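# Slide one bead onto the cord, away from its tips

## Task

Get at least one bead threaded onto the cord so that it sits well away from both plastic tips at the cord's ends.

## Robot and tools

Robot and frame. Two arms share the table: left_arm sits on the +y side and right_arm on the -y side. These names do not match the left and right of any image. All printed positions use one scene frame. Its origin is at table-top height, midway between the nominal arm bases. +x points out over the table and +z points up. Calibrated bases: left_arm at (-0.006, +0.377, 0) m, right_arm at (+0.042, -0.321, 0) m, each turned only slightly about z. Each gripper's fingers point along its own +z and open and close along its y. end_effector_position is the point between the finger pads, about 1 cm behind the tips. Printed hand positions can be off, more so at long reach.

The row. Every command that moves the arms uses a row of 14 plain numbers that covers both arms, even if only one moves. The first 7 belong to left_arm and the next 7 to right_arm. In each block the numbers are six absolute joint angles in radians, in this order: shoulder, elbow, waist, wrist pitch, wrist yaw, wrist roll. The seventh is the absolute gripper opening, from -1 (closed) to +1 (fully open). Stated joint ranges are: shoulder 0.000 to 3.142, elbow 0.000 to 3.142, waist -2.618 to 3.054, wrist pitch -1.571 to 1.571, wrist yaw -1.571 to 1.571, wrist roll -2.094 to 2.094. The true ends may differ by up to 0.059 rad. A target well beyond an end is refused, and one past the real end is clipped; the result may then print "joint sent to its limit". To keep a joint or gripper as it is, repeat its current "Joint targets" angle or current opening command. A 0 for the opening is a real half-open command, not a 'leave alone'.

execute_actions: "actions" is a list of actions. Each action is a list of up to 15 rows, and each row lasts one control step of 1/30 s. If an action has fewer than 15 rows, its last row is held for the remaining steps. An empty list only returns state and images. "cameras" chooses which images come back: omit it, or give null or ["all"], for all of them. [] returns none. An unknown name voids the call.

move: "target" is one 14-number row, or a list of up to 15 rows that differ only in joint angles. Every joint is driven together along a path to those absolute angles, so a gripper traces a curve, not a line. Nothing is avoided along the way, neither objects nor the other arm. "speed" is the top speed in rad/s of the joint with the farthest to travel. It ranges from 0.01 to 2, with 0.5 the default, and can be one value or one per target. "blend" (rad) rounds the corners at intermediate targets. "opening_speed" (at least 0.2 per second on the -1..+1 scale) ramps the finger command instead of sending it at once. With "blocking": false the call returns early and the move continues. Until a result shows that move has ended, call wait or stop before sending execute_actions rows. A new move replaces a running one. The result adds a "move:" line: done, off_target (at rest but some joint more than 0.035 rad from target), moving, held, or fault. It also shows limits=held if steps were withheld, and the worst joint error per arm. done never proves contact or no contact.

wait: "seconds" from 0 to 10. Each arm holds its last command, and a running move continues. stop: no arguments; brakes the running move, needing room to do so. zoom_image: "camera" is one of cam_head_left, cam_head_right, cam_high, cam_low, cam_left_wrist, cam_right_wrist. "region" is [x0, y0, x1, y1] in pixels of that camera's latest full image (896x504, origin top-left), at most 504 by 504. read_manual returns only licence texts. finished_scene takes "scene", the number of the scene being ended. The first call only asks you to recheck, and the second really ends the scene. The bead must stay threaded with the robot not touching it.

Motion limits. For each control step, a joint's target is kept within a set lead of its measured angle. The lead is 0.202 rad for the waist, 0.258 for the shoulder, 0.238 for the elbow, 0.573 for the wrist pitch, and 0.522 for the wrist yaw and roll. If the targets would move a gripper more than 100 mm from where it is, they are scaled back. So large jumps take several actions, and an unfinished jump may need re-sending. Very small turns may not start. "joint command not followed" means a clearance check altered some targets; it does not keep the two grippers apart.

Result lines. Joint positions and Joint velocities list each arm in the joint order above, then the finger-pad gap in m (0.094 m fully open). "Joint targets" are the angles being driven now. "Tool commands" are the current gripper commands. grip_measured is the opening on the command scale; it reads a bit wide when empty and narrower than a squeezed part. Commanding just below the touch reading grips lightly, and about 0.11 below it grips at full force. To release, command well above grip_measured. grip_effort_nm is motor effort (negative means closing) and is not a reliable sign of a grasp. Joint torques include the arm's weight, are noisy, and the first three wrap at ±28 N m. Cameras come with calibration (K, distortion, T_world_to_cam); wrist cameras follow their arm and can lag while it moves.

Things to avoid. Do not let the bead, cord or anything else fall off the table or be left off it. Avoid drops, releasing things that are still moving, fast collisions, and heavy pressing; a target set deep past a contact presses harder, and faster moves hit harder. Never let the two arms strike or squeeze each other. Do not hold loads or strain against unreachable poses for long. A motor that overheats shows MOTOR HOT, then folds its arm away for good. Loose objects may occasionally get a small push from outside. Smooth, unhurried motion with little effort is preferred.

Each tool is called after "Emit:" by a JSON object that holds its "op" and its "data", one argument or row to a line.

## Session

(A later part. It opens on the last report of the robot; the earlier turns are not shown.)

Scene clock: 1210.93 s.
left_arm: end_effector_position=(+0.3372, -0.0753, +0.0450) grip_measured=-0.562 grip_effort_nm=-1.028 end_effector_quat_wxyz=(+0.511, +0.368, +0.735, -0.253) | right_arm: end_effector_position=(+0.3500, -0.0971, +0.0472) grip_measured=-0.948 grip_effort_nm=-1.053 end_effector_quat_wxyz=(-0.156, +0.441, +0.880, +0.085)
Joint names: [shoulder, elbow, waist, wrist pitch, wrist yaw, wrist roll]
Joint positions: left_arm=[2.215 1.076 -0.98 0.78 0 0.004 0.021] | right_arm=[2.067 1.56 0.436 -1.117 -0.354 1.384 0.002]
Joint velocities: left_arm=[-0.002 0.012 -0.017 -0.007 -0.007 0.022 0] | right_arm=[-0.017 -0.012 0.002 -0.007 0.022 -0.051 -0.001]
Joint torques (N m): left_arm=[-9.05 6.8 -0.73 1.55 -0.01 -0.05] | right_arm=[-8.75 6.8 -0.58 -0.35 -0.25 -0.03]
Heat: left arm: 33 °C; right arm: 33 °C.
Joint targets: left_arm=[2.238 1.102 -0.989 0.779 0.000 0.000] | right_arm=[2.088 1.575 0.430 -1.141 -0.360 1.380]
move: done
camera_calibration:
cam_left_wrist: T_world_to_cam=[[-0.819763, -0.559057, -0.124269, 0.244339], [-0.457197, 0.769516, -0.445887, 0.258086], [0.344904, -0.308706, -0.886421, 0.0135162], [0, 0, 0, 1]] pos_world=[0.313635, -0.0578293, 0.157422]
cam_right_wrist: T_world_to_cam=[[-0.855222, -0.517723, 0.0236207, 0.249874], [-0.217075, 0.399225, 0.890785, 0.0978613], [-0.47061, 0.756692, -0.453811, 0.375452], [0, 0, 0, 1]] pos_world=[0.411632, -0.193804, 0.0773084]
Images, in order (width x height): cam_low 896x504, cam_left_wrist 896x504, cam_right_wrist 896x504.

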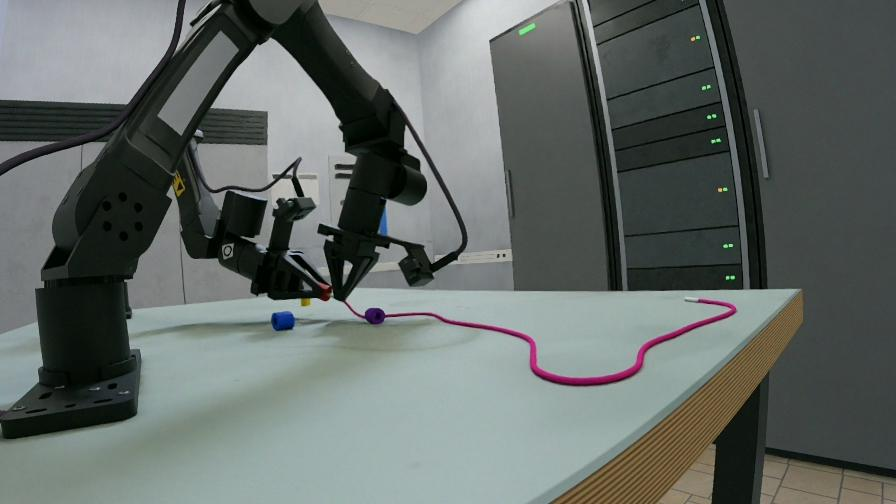

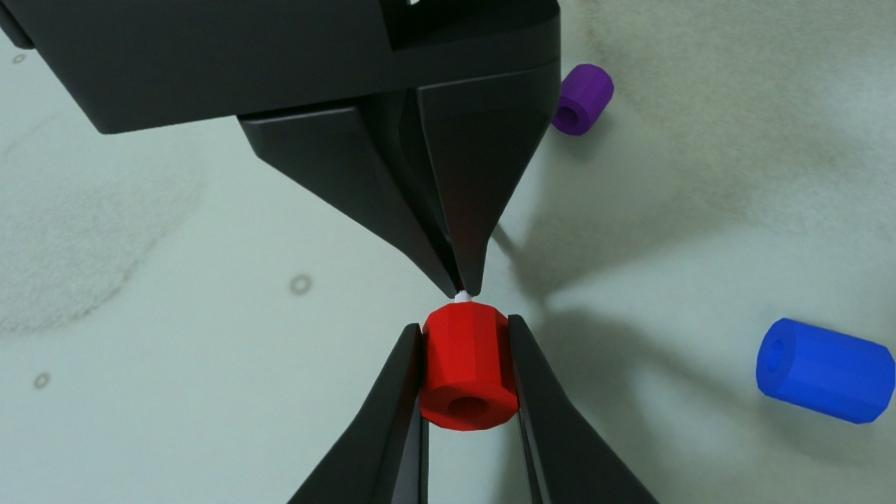

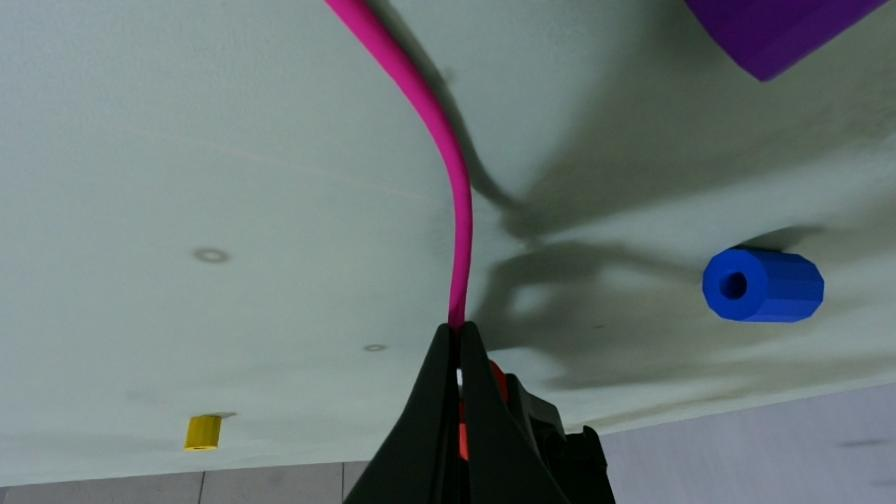

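Emit:
{"op": "move", "data": {
  "target": [2.251,1.120,-0.989,0.774,0,0,-0.65,2.088,1.575,0.43,-1.141,-0.360,1.38,-0.97],
  "speed": 0.08,
  "cameras": ["cam_low","cam_left_wrist","cam_right_wrist"]
}}

Emit:
{"op": "zoom_image", "data": {
  "camera": "cam_low",
  "region": [300, 265, 370, 315]
}}

Emit:
{"op": "zoom_image", "data": {
  "camera": "cam_left_wrist",
  "region": [400, 260, 540, 450]
}}

Emit:
{"op": "zoom_image", "data": {
  "camera": "cam_right_wrist",
  "region": [410, 300, 530, 480]
}}

Scene clock: 1218.10 s.
left_arm: end_effector_position=(+0.3394, -0.0782, +0.0439) grip_measured=-0.562 grip_effort_nm=-1.028 end_effector_quat_wxyz=(+0.511, +0.368, +0.735, -0.253) | right_arm: end_effector_position=(+0.3500, -0.0971, +0.0472) grip_measured=-0.948 grip_effort_nm=-1.057 end_effector_quat_wxyz=(-0.156, +0.441, +0.880, +0.085)
Joint names: [shoulder, elbow, waist, wrist pitch, wrist yaw, wrist roll]
Joint positions: left_arm=[2.228 1.094 -0.98 0.775 0 0.004 0.021] | right_arm=[2.067 1.56 0.436 -1.117 -0.354 1.384 0.002]
Joint velocities: left_arm=[0.017 -0.022 -0.007 -0.007 -0.066 -0.007 0] | right_arm=[-0.007 -0.022 0.012 -0.007 -0.007 0.022 0.001]
Joint torques (N m): left_arm=[-9.14 6.83 -0.7 1.52 -0.01 -0.05] | right_arm=[-8.72 6.78 -0.57 -0.32 -0.24 -0.04]
Heat: left arm: 32 °C; right arm: 33 °C.
Joint targets: left_arm=[2.251 1.120 -0.989 0.774 0.000 0.000] | right_arm=[2.088 1.575 0.430 -1.141 -0.360 1.380]
move: done
camera_calibration:
cam_left_wrist: T_world_to_cam=[[-0.819763, -0.559057, -0.124269, 0.244373], [-0.457197, 0.769516, -0.445887, 0.260852], [0.344904, -0.308706, -0.886421, 0.0107992], [0, 0, 0, 1]] pos_world=[0.315864, -0.060778, 0.156251]
cam_right_wrist: T_world_to_cam=[[-0.855222, -0.517723, 0.0236207, 0.249874], [-0.217075, 0.399225, 0.890785, 0.0978613], [-0.47061, 0.756692, -0.453811, 0.375452], [0, 0, 0, 1]] pos_world=[0.411632, -0.193804, 0.0773084]
Images, in order (width x height): cam_low 896x504, cam_left_wrist 896x504, cam_right_wrist 896x504.

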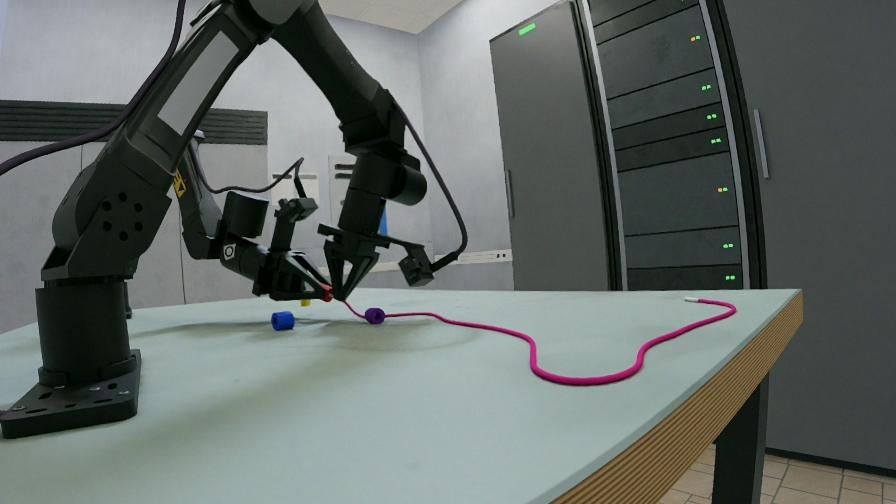

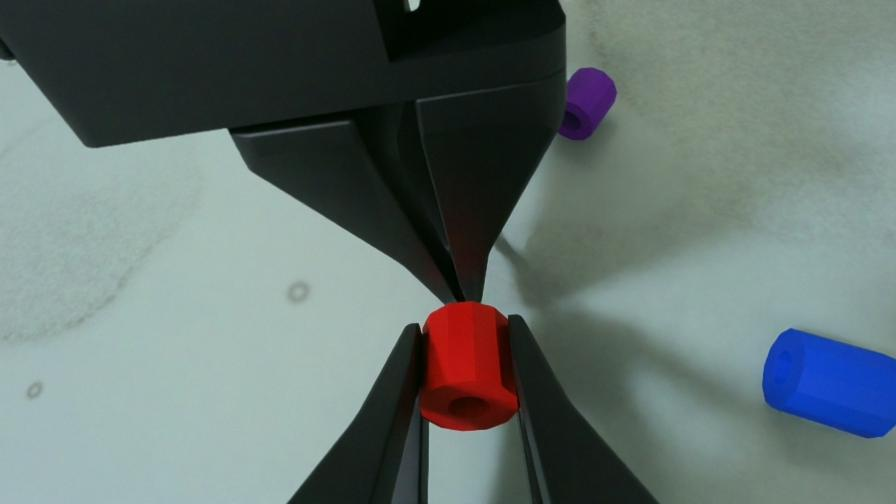

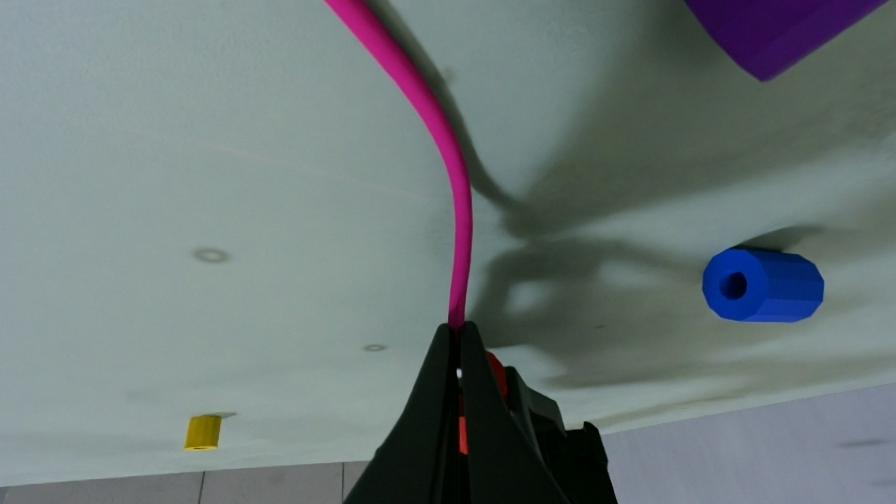

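Scaled by 7.200 from the camera's 896x504 image, which has a finer 1280x720 frame.

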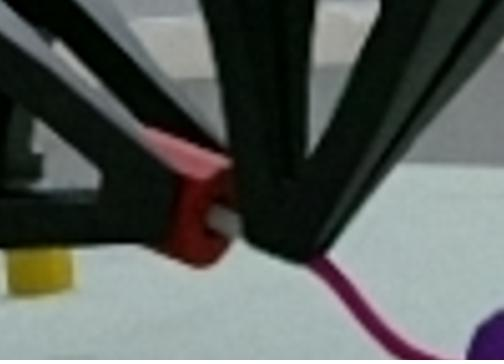

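Scaled by 2.653 from the camera's 896x504 image, which has a finer 1280x720 frame.

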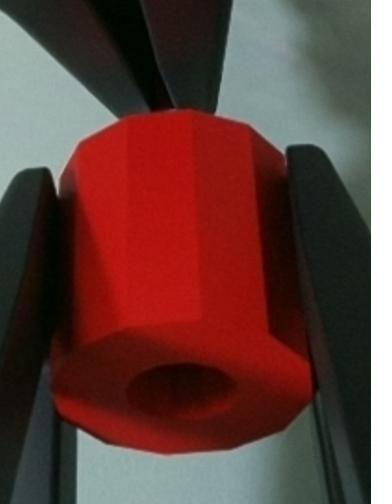

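Scaled by 2.800 from the camera's 896x504 image, which has a finer 1280x720 frame.

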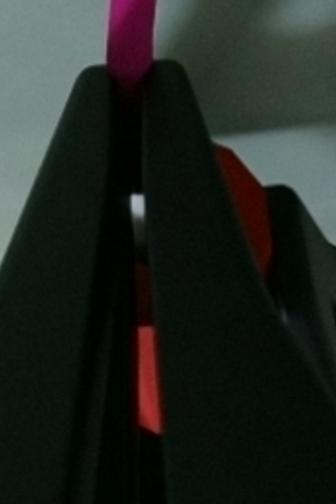

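Emit:
{"op": "move", "data": {
  "target": [2.262,1.135,-0.989,0.769,0,0,-0.65,2.088,1.575,0.43,-1.141,-0.360,1.38,-0.97],
  "speed": 0.08,
  "cameras": ["cam_low","cam_left_wrist","cam_right_wrist"]
}}

Emit:
{"op": "zoom_image", "data": {
  "camera": "cam_low",
  "region": [300, 265, 370, 315]
}}

Emit:
{"op": "zoom_image", "data": {
  "camera": "cam_left_wrist",
  "region": [400, 260, 540, 450]
}}

Emit:
{"op": "zoom_image", "data": {
  "camera": "cam_right_wrist",
  "region": [410, 300, 530, 480]
}}

Scene clock: 1226.73 s.
left_arm: end_effector_position=(+0.3412, -0.0806, +0.0424) grip_measured=-0.562 grip_effort_nm=-1.033 end_effector_quat_wxyz=(+0.510, +0.368, +0.735, -0.252) | right_arm: end_effector_position=(+0.3500, -0.0971, +0.0472) grip_measured=-0.948 grip_effort_nm=-1.053 end_effector_quat_wxyz=(-0.156, +0.441, +0.880, +0.085)
Joint names: [shoulder, elbow, waist, wrist pitch, wrist yaw, wrist roll]
Joint positions: left_arm=[2.239 1.109 -0.98 0.77 0 0.004 0.021] | right_arm=[2.067 1.56 0.436 -1.117 -0.354 1.384 0.002]
Joint velocities: left_arm=[-0.012 0.002 -0.002 0.022 -0.081 -0.007 0] | right_arm=[0.002 -0.012 0.007 -0.007 -0.022 0.066 -0.001]
Joint torques (N m): left_arm=[-9.24 6.87 -0.73 1.52 -0.01 -0.05] | right_arm=[-8.77 6.87 -0.61 -0.33 -0.27 -0.02]
Heat: left arm: 33 °C; right arm: 33 °C.
Joint targets: left_arm=[2.262 1.135 -0.989 0.769 0.000 0.000] | right_arm=[2.088 1.575 0.430 -1.141 -0.360 1.380]
move: done
camera_calibration:
cam_left_wrist: T_world_to_cam=[[-0.819849, -0.558944, -0.124214, 0.24437], [-0.457505, 0.769923, -0.444869, 0.262922], [0.344292, -0.307897, -0.88694, 0.0084626], [0, 0, 0, 1]] pos_world=[0.317721, -0.0632348, 0.154826]
cam_right_wrist: T_world_to_cam=[[-0.855222, -0.517723, 0.0236207, 0.249874], [-0.217075, 0.399225, 0.890785, 0.0978613], [-0.47061, 0.756692, -0.453811, 0.375452], [0, 0, 0, 1]] pos_world=[0.411632, -0.193804, 0.0773084]
Images, in order (width x height): cam_low 896x504, cam_left_wrist 896x504, cam_right_wrist 896x504.

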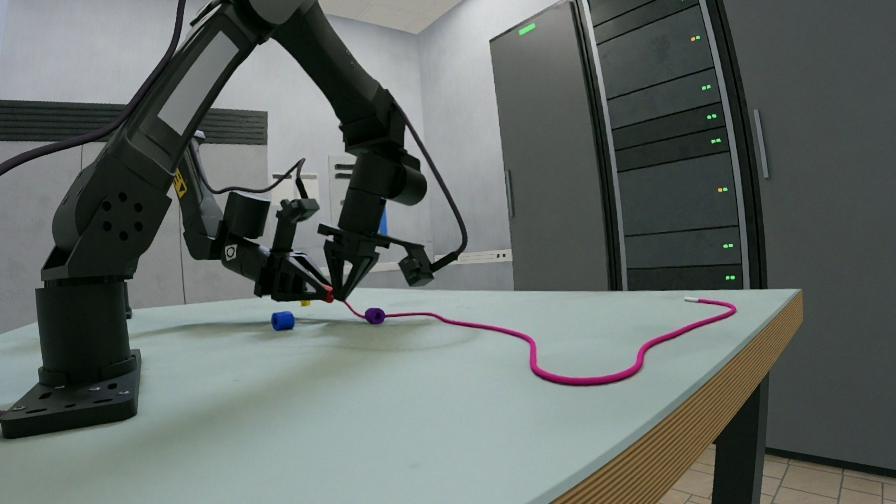

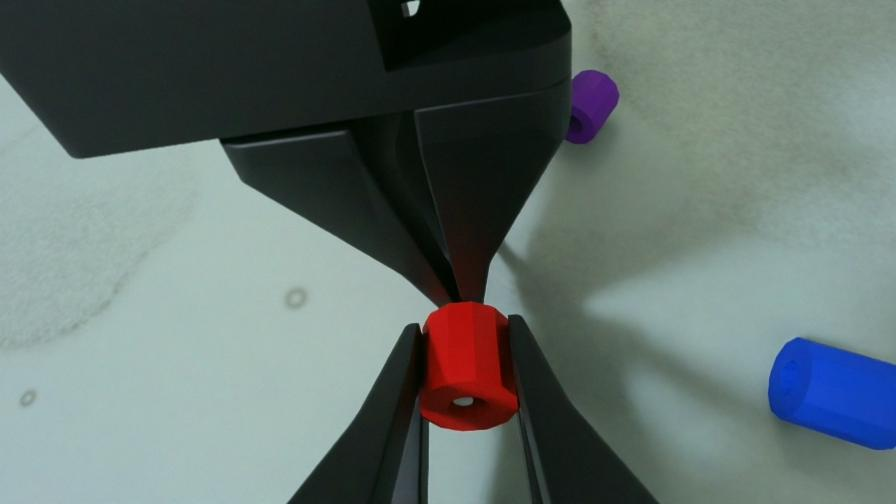

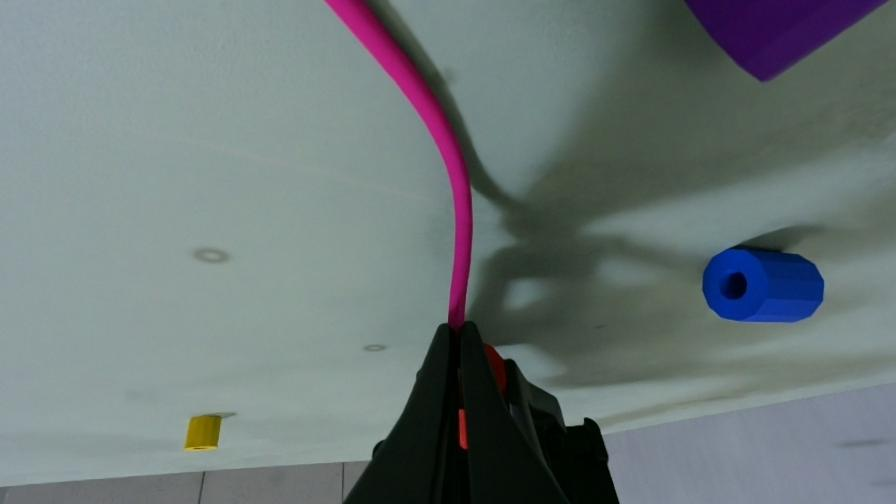

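Scaled by 7.200 from the camera's 896x504 image, which has a finer 1280x720 frame.

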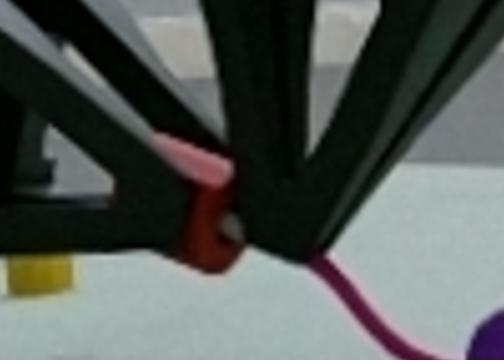

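Scaled by 2.653 from the camera's 896x504 image, which has a finer 1280x720 frame.

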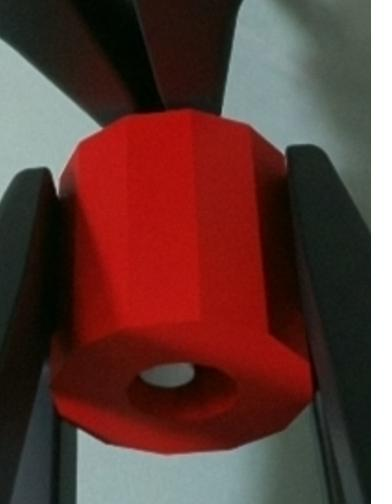

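Scaled by 2.800 from the camera's 896x504 image, which has a finer 1280x720 frame.

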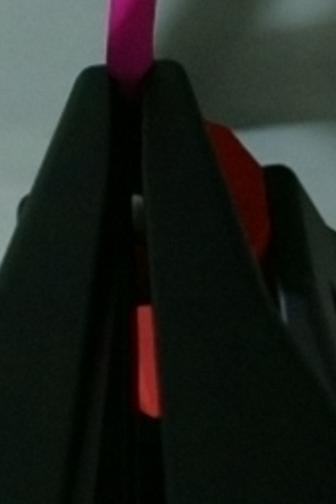

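Emit:
{"op": "move", "data": {
  "target": [2.272,1.149,-0.989,0.765,0,0,-0.65,2.088,1.575,0.43,-1.141,-0.360,1.38,-0.97],
  "speed": 0.08,
  "cameras": ["cam_low","cam_left_wrist"]
}}

Emit:
{"op": "zoom_image", "data": {
  "camera": "cam_low",
  "region": [280, 255, 380, 315]
}}

Emit:
{"op": "zoom_image", "data": {
  "camera": "cam_left_wrist",
  "region": [380, 200, 560, 320]
}}

Scene clock: 1269.90 s.
left_arm: end_effector_position=(+0.3423, -0.0821, +0.0402) grip_measured=-0.562 grip_effort_nm=-1.023 end_effector_quat_wxyz=(+0.509, +0.368, +0.737, -0.252) | right_arm: end_effector_position=(+0.3506, -0.0979, +0.0471) grip_measured=-0.948 grip_effort_nm=-1.057 end_effector_quat_wxyz=(-0.156, +0.442, +0.879, +0.085)
Joint names: [shoulder, elbow, waist, wrist pitch, wrist yaw, wrist roll]
Joint positions: left_arm=[2.248 1.12 -0.98 0.763 0 0.004 0.021] | right_arm=[2.067 1.56 0.434 -1.117 -0.353 1.384 0.002]
Joint velocities: left_arm=[-0.017 -0.012 0.007 0.022 0.022 -0.051 -0.001] | right_arm=[-0.012 0.012 -0.002 0.037 0.007 -0.007 0]
Joint torques (N m): left_arm=[-9.22 7.09 -0.72 1.57 -0.01 -0.05] | right_arm=[-8.7 6.82 -0.31 -0.32 -0.26 -0.03]
Heat: left arm: 33 °C; right arm: 33 °C.
Joint targets: left_arm=[2.272 1.149 -0.989 0.765 0.000 0.000] | right_arm=[2.088 1.575 0.430 -1.141 -0.360 1.380]
move: done
camera_calibration:
cam_left_wrist: T_world_to_cam=[[-0.820163, -0.558528, -0.124009, 0.244325], [-0.458626, 0.771406, -0.44113, 0.263994], [0.342045, -0.304925, -0.888834, 0.00676229], [0, 0, 0, 1]] pos_world=[0.319148, -0.065122, 0.152765]
Images, in order (width x height): cam_low 896x504, cam_left_wrist 896x504.

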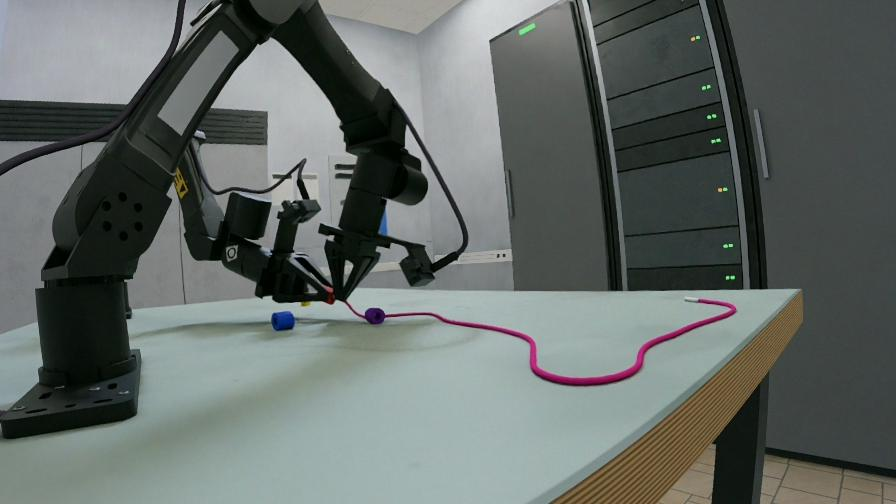

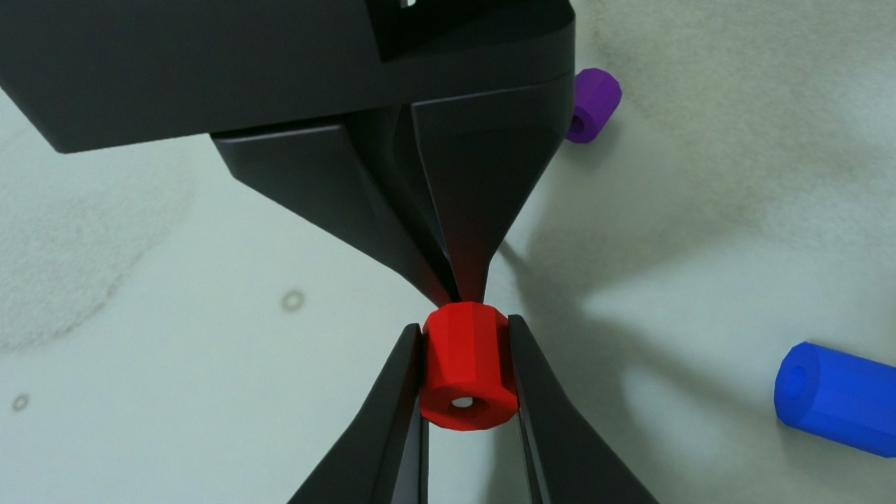

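Scaled by 5.040 from the camera's 896x504 image, which has a finer 1280x720 frame.

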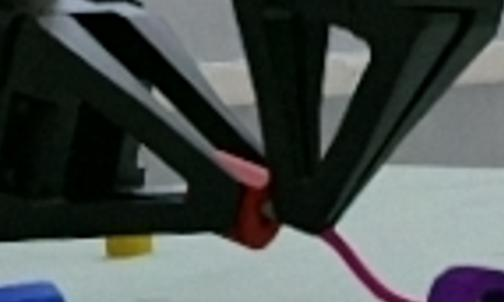

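Scaled by 2.800 from the camera's 896x504 image, which has a finer 1280x720 frame.

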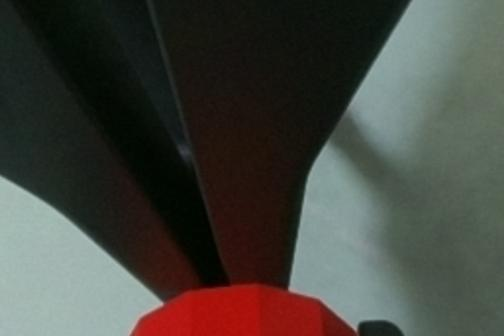

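Emit:
{"op": "move", "data": {
  "target": [2.272,1.149,-0.989,0.765,0,0,-0.65,2.088,1.575,0.43,-1.141,-0.360,1.38,-0.84],
  "opening_speed": 0.5,
  "cameras": ["cam_low","cam_left_wrist","cam_right_wrist"]
}}

Emit:
{"op": "zoom_image", "data": {
  "camera": "cam_low",
  "region": [280, 255, 380, 315]
}}

Emit:
{"op": "zoom_image", "data": {
  "camera": "cam_left_wrist",
  "region": [380, 280, 560, 440]
}}

Scene clock: 1292.20 s.
left_arm: end_effector_position=(+0.3424, -0.0822, +0.0403) grip_measured=-0.562 grip_effort_nm=-1.023 end_effector_quat_wxyz=(+0.508, +0.368, +0.737, -0.251) | right_arm: end_effector_position=(+0.3507, -0.0980, +0.0471) grip_measured=-0.843 grip_effort_nm=0.134 end_effector_quat_wxyz=(-0.156, +0.442, +0.879, +0.085)
Joint names: [shoulder, elbow, waist, wrist pitch, wrist yaw, wrist roll]
Joint positions: left_arm=[2.248 1.121 -0.98 0.762 0 0.004 0.021] | right_arm=[2.067 1.56 0.434 -1.117 -0.353 1.384 0.007]
Joint velocities: left_arm=[-0.007 -0.002 0.007 -0.066 -0.007 -0.022 0] | right_arm=[0.002 0.002 -0.007 -0.051 0.051 -0.095 0]
Joint torques (N m): left_arm=[-9.24 7.08 -0.72 1.57 -0.01 -0.05] | right_arm=[-8.72 6.83 -0.31 -0.31 -0.25 -0.02]
Heat: left arm: 32 °C; right arm: 33 °C.
Joint targets: left_arm=[2.272 1.149 -0.989 0.765 0.000 0.000] | right_arm=[2.088 1.575 0.430 -1.141 -0.360 1.380]
move: done
camera_calibration:
cam_left_wrist: T_world_to_cam=[[-0.820192, -0.558491, -0.12399, 0.244347], [-0.458727, 0.77154, -0.44079, 0.264144], [0.34184, -0.304654, -0.889006, 0.00683891], [0, 0, 0, 1]] pos_world=[0.319243, -0.0652483, 0.152808]
cam_right_wrist: T_world_to_cam=[[-0.856407, -0.515764, 0.0235491, 0.250557], [-0.216567, 0.400257, 0.890445, 0.0983591], [-0.468685, 0.757484, -0.454481, 0.375883], [0, 0, 0, 1]] pos_world=[0.412051, -0.194866, 0.0773477]
Images, in order (width x height): cam_low 896x504, cam_left_wrist 896x504, cam_right_wrist 896x504.

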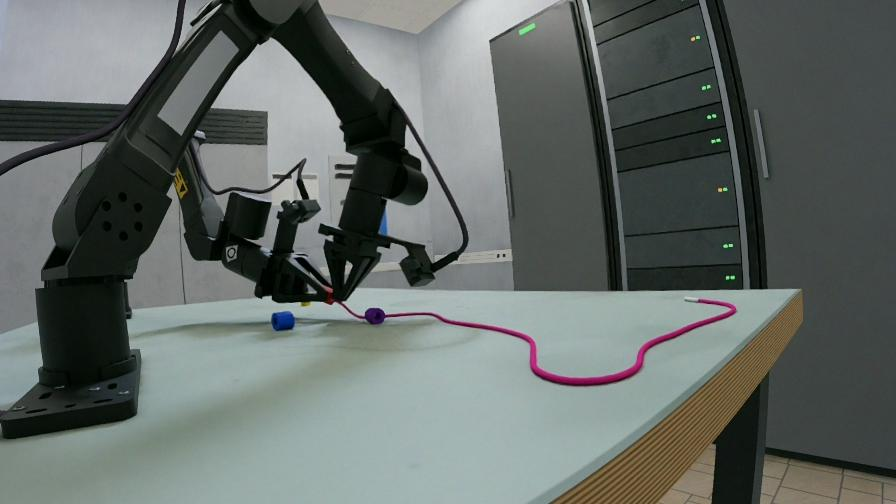

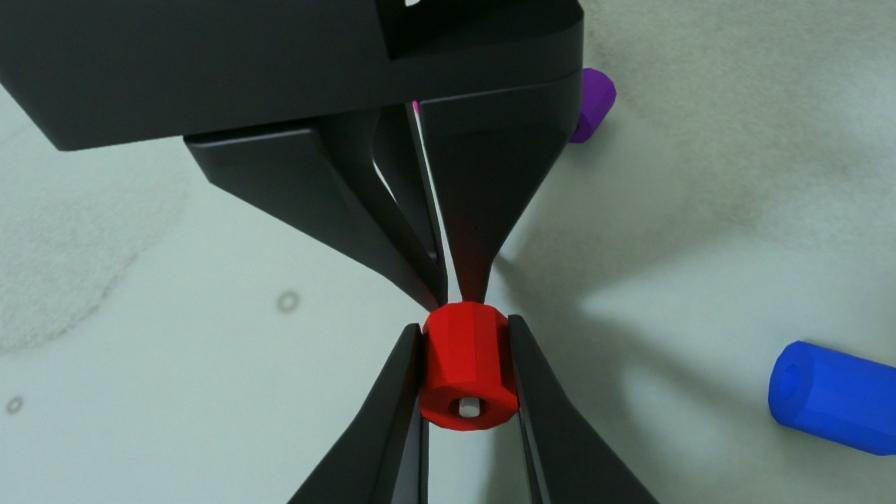

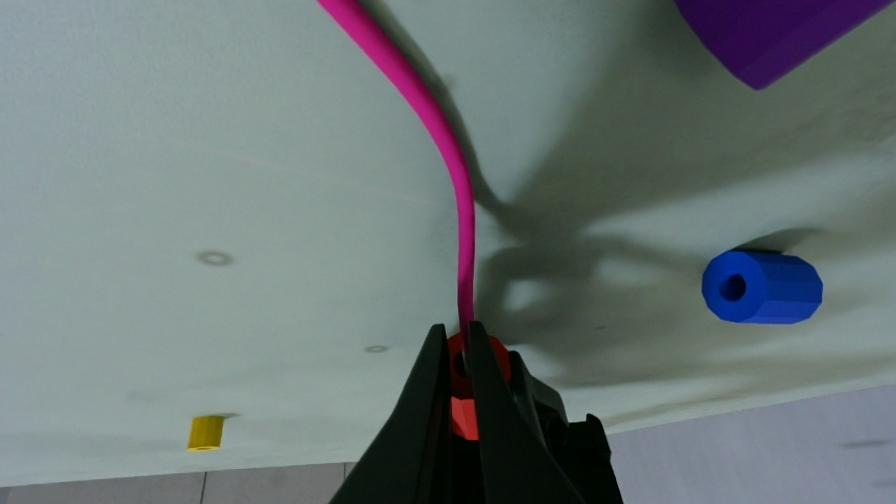

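Scaled by 5.040 from the camera's 896x504 image, which has a finer 1280x720 frame.

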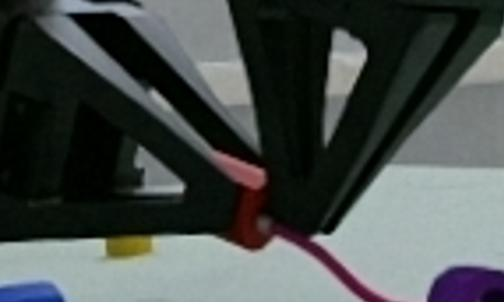

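Scaled by 2.800 from the camera's 896x504 image, which has a finer 1280x720 frame.

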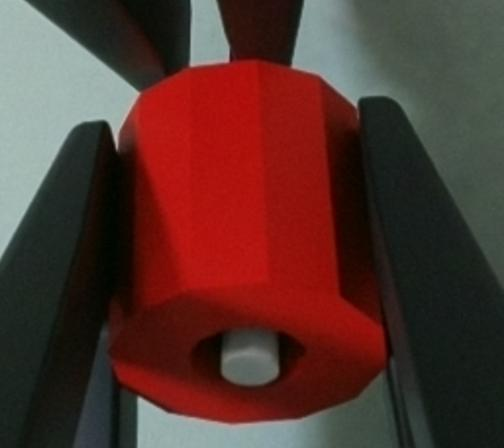

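Emit:
{"op": "move", "data": {
  "target": [2.272,1.149,-0.989,0.765,0,0,-0.65,2.106,1.535,0.389,-1.076,-0.360,1.38,-0.84],
  "speed": 0.15,
  "cameras": ["cam_low","cam_left_wrist","cam_right_wrist"]
}}

Emit:
{"op": "zoom_image", "data": {
  "camera": "cam_low",
  "region": [280, 255, 380, 315]
}}

Emit:
{"op": "zoom_image", "data": {
  "camera": "cam_left_wrist",
  "region": [380, 280, 560, 440]
}}

Emit:
{"op": "zoom_image", "data": {
  "camera": "cam_right_wrist",
  "region": [380, 230, 560, 450]
}}

Scene clock: 1312.47 s.
left_arm: end_effector_position=(+0.3424, -0.0822, +0.0403) grip_measured=-0.562 grip_effort_nm=-1.023 end_effector_quat_wxyz=(+0.508, +0.368, +0.737, -0.251) | right_arm: end_effector_position=(+0.3638, -0.1083, +0.0404) grip_measured=-0.843 grip_effort_nm=0.134 end_effector_quat_wxyz=(-0.152, +0.459, +0.870, +0.092)
Joint names: [shoulder, elbow, waist, wrist pitch, wrist yaw, wrist roll]
Joint positions: left_arm=[2.248 1.121 -0.98 0.762 0 0.004 0.021] | right_arm=[2.085 1.56 0.394 -1.09 -0.354 1.384 0.007]
Joint velocities: left_arm=[0.007 -0.012 0.007 -0.051 0.051 0.007 0] | right_arm=[0.007 -0.002 -0.002 -0.007 -0.022 -0.007 0]
Joint torques (N m): left_arm=[-9.22 7.05 -0.72 1.56 0 -0.05] | right_arm=[-8.88 3.78 -0.53 0.08 -0.25 -0.03]
Heat: left arm: 32 °C; right arm: 33 °C.
Joint targets: left_arm=[2.272 1.149 -0.989 0.765 0.000 0.000] | right_arm=[2.106 1.535 0.389 -1.076 -0.360 1.380]
move: done
camera_calibration:
cam_left_wrist: T_world_to_cam=[[-0.820192, -0.558491, -0.12399, 0.244347], [-0.458727, 0.77154, -0.44079, 0.264144], [0.34184, -0.304654, -0.889006, 0.00683891], [0, 0, 0, 1]] pos_world=[0.319243, -0.0652483, 0.152808]
cam_right_wrist: T_world_to_cam=[[-0.876545, -0.481096, 0.0147131, 0.26811], [-0.207058, 0.404497, 0.890791, 0.108284], [-0.434507, 0.777772, -0.454175, 0.376608], [0, 0, 0, 1]] pos_world=[0.42107, -0.207729, 0.0706431]
Images, in order (width x height): cam_low 896x504, cam_left_wrist 896x504, cam_right_wrist 896x504.

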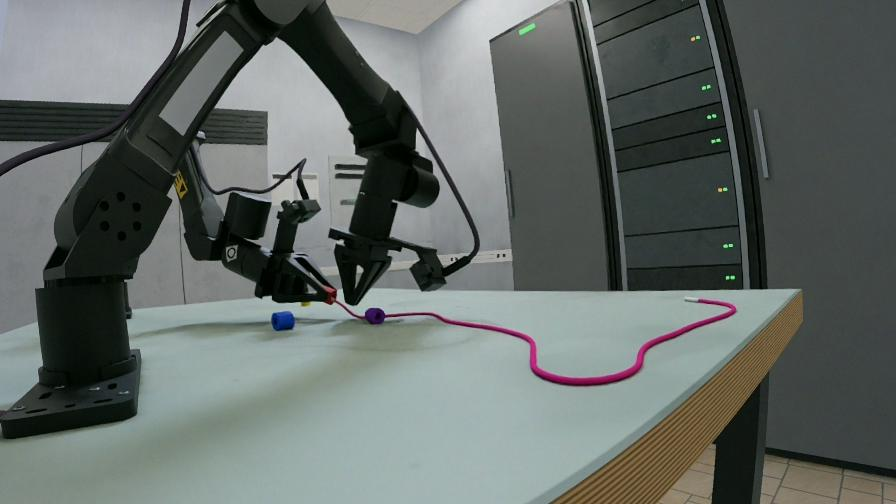

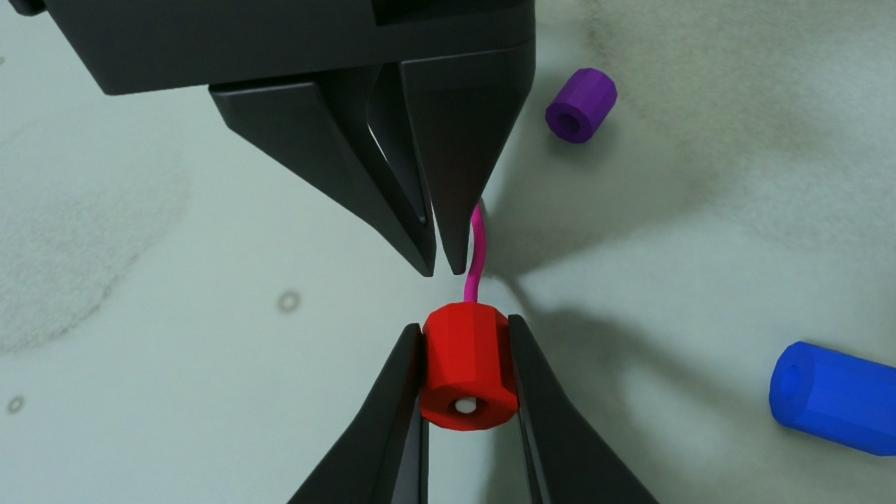

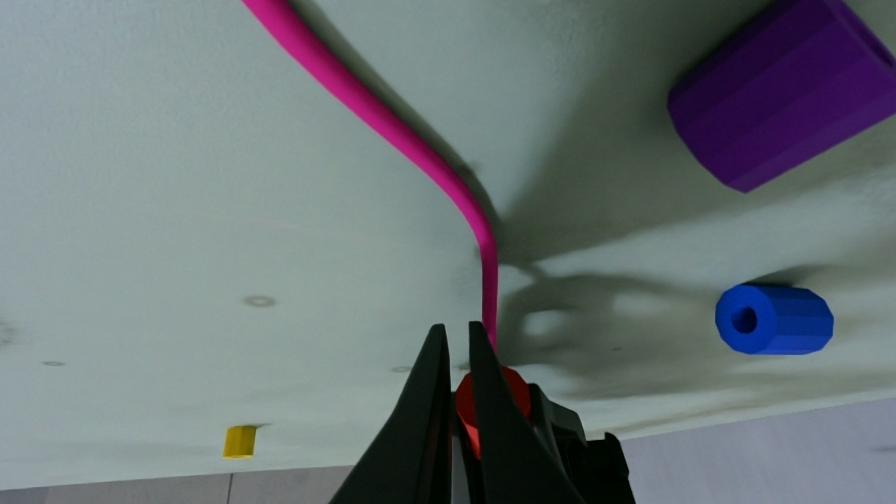

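Scaled by 5.040 from the camera's 896x504 image, which has a finer 1280x720 frame.

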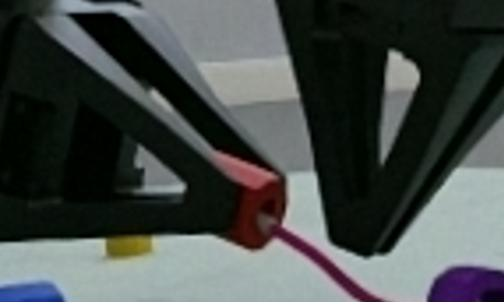

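Scaled by 2.800 from the camera's 896x504 image, which has a finer 1280x720 frame.

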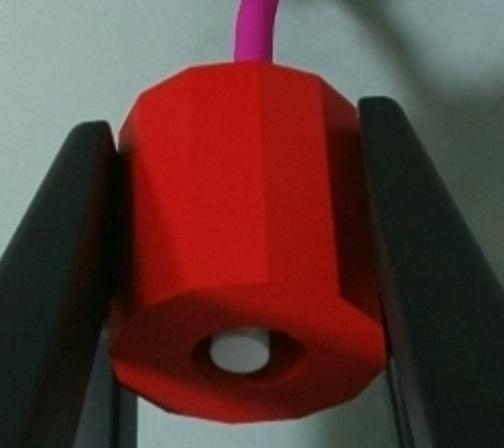

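Scaled by 2.291 from the camera's 896x504 image, which has a finer 1280x720 frame.

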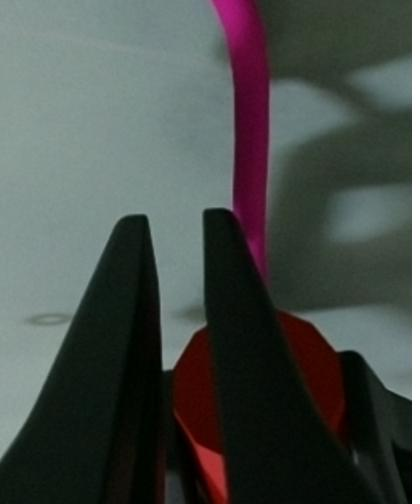

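Emit:
{"op": "move", "data": {
  "target": [2.272,1.149,-0.989,0.765,0,0,-0.65,2.03,1.475,0.389,-1.032,-0.360,1.38,-0.6],
  "speed": 0.12,
  "cameras": ["cam_low","cam_left_wrist","cam_right_wrist"]
}}

Emit:
{"op": "zoom_image", "data": {
  "camera": "cam_low",
  "region": [280, 255, 380, 315]
}}

Emit:
{"op": "zoom_image", "data": {
  "camera": "cam_left_wrist",
  "region": [380, 180, 560, 440]
}}

Emit:
{"op": "zoom_image", "data": {
  "camera": "cam_right_wrist",
  "region": [380, 230, 560, 450]
}}

Scene clock: 1332.70 s.
left_arm: end_effector_position=(+0.3424, -0.0822, +0.0403) grip_measured=-0.562 grip_effort_nm=-1.033 end_effector_quat_wxyz=(+0.508, +0.368, +0.737, -0.251) | right_arm: end_effector_position=(+0.3549, -0.1123, +0.0287) grip_measured=-0.603 grip_effort_nm=0.134 end_effector_quat_wxyz=(-0.155, +0.460, +0.870, +0.087)
Joint names: [shoulder, elbow, waist, wrist pitch, wrist yaw, wrist roll]
Joint positions: left_arm=[2.248 1.121 -0.98 0.762 0 0.004 0.021] | right_arm=[2.074 1.493 0.394 -1.046 -0.354 1.384 0.019]
Joint velocities: left_arm=[0.002 -0.007 0.017 -0.051 -0.007 -0.007 0] | right_arm=[0.002 -0.017 -0.027 0.066 -0.037 -0.037 0.001]
Joint torques (N m): left_arm=[-9.24 7.08 -0.73 1.56 -0.01 -0.06] | right_arm=[-13.76 4.25 -0.44 0.06 -0.25 -0.02]
Heat: left arm: 31 °C; right arm: 32 °C.
Joint targets: left_arm=[2.272 1.149 -0.989 0.765 0.000 0.000] | right_arm=[2.030 1.475 0.389 -1.032 -0.360 1.380]
move: off_target (right_arm); right_arm: the shoulder is farthest, 0.044 rad from its target
camera_calibration:
cam_left_wrist: T_world_to_cam=[[-0.820192, -0.558491, -0.12399, 0.244347], [-0.458727, 0.77154, -0.44079, 0.264144], [0.34184, -0.304654, -0.889006, 0.00683891], [0, 0, 0, 1]] pos_world=[0.319243, -0.0652483, 0.152808]
cam_right_wrist: T_world_to_cam=[[-0.876331, -0.481, 0.0261174, 0.25816], [-0.197753, 0.408664, 0.891004, 0.115639], [-0.439246, 0.77565, -0.453244, 0.37194], [0, 0, 0, 1]] pos_world=[0.412475, -0.211578, 0.058802]
Images, in order (width x height): cam_low 896x504, cam_left_wrist 896x504, cam_right_wrist 896x504.

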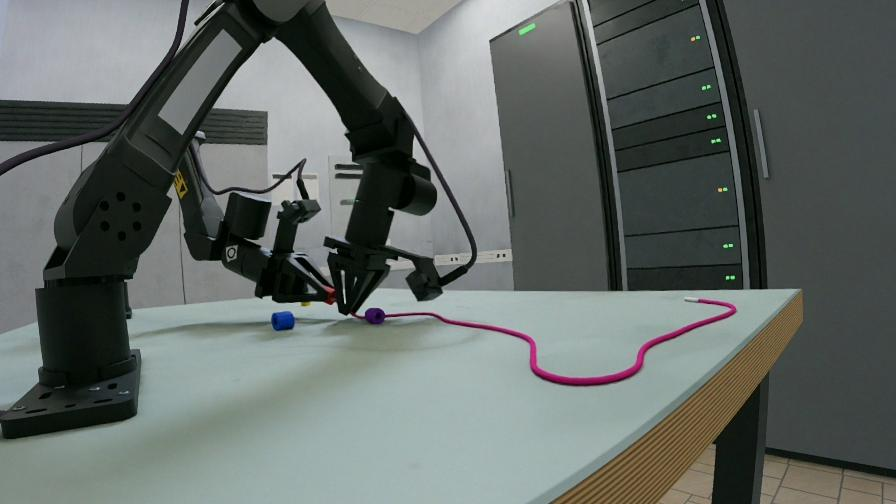

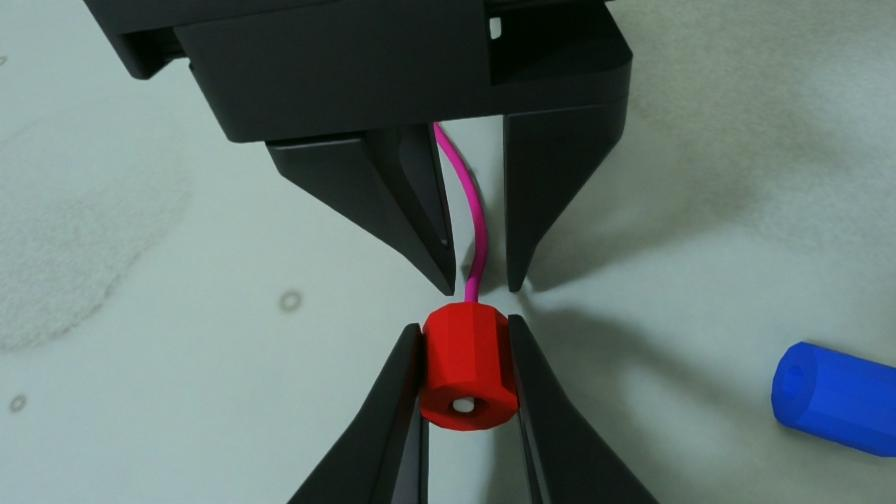

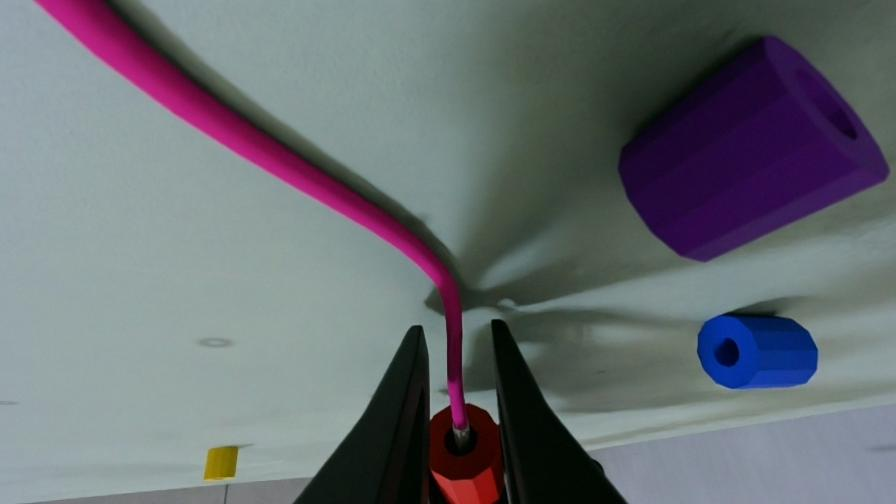

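Scaled by 5.040 from the camera's 896x504 image, which has a finer 1280x720 frame.

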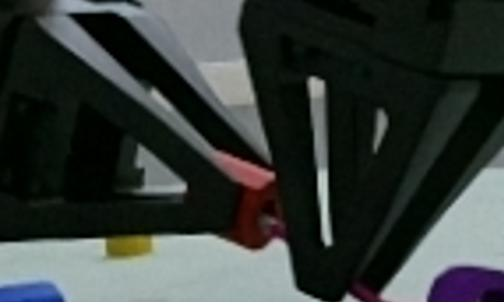

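Scaled by 1.938 from the camera's 896x504 image, which has a finer 1280x720 frame.

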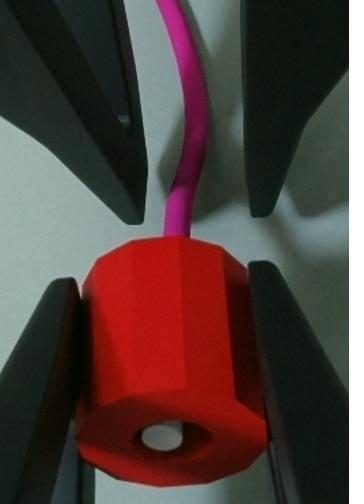

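Scaled by 2.291 from the camera's 896x504 image, which has a finer 1280x720 frame.

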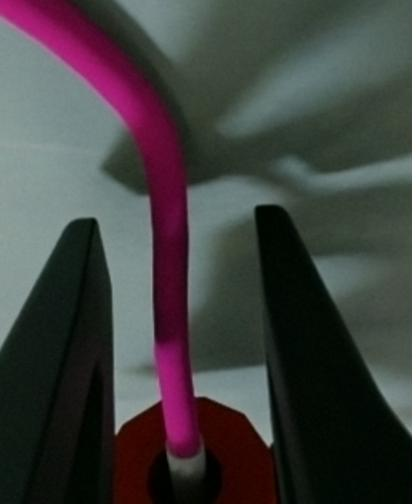

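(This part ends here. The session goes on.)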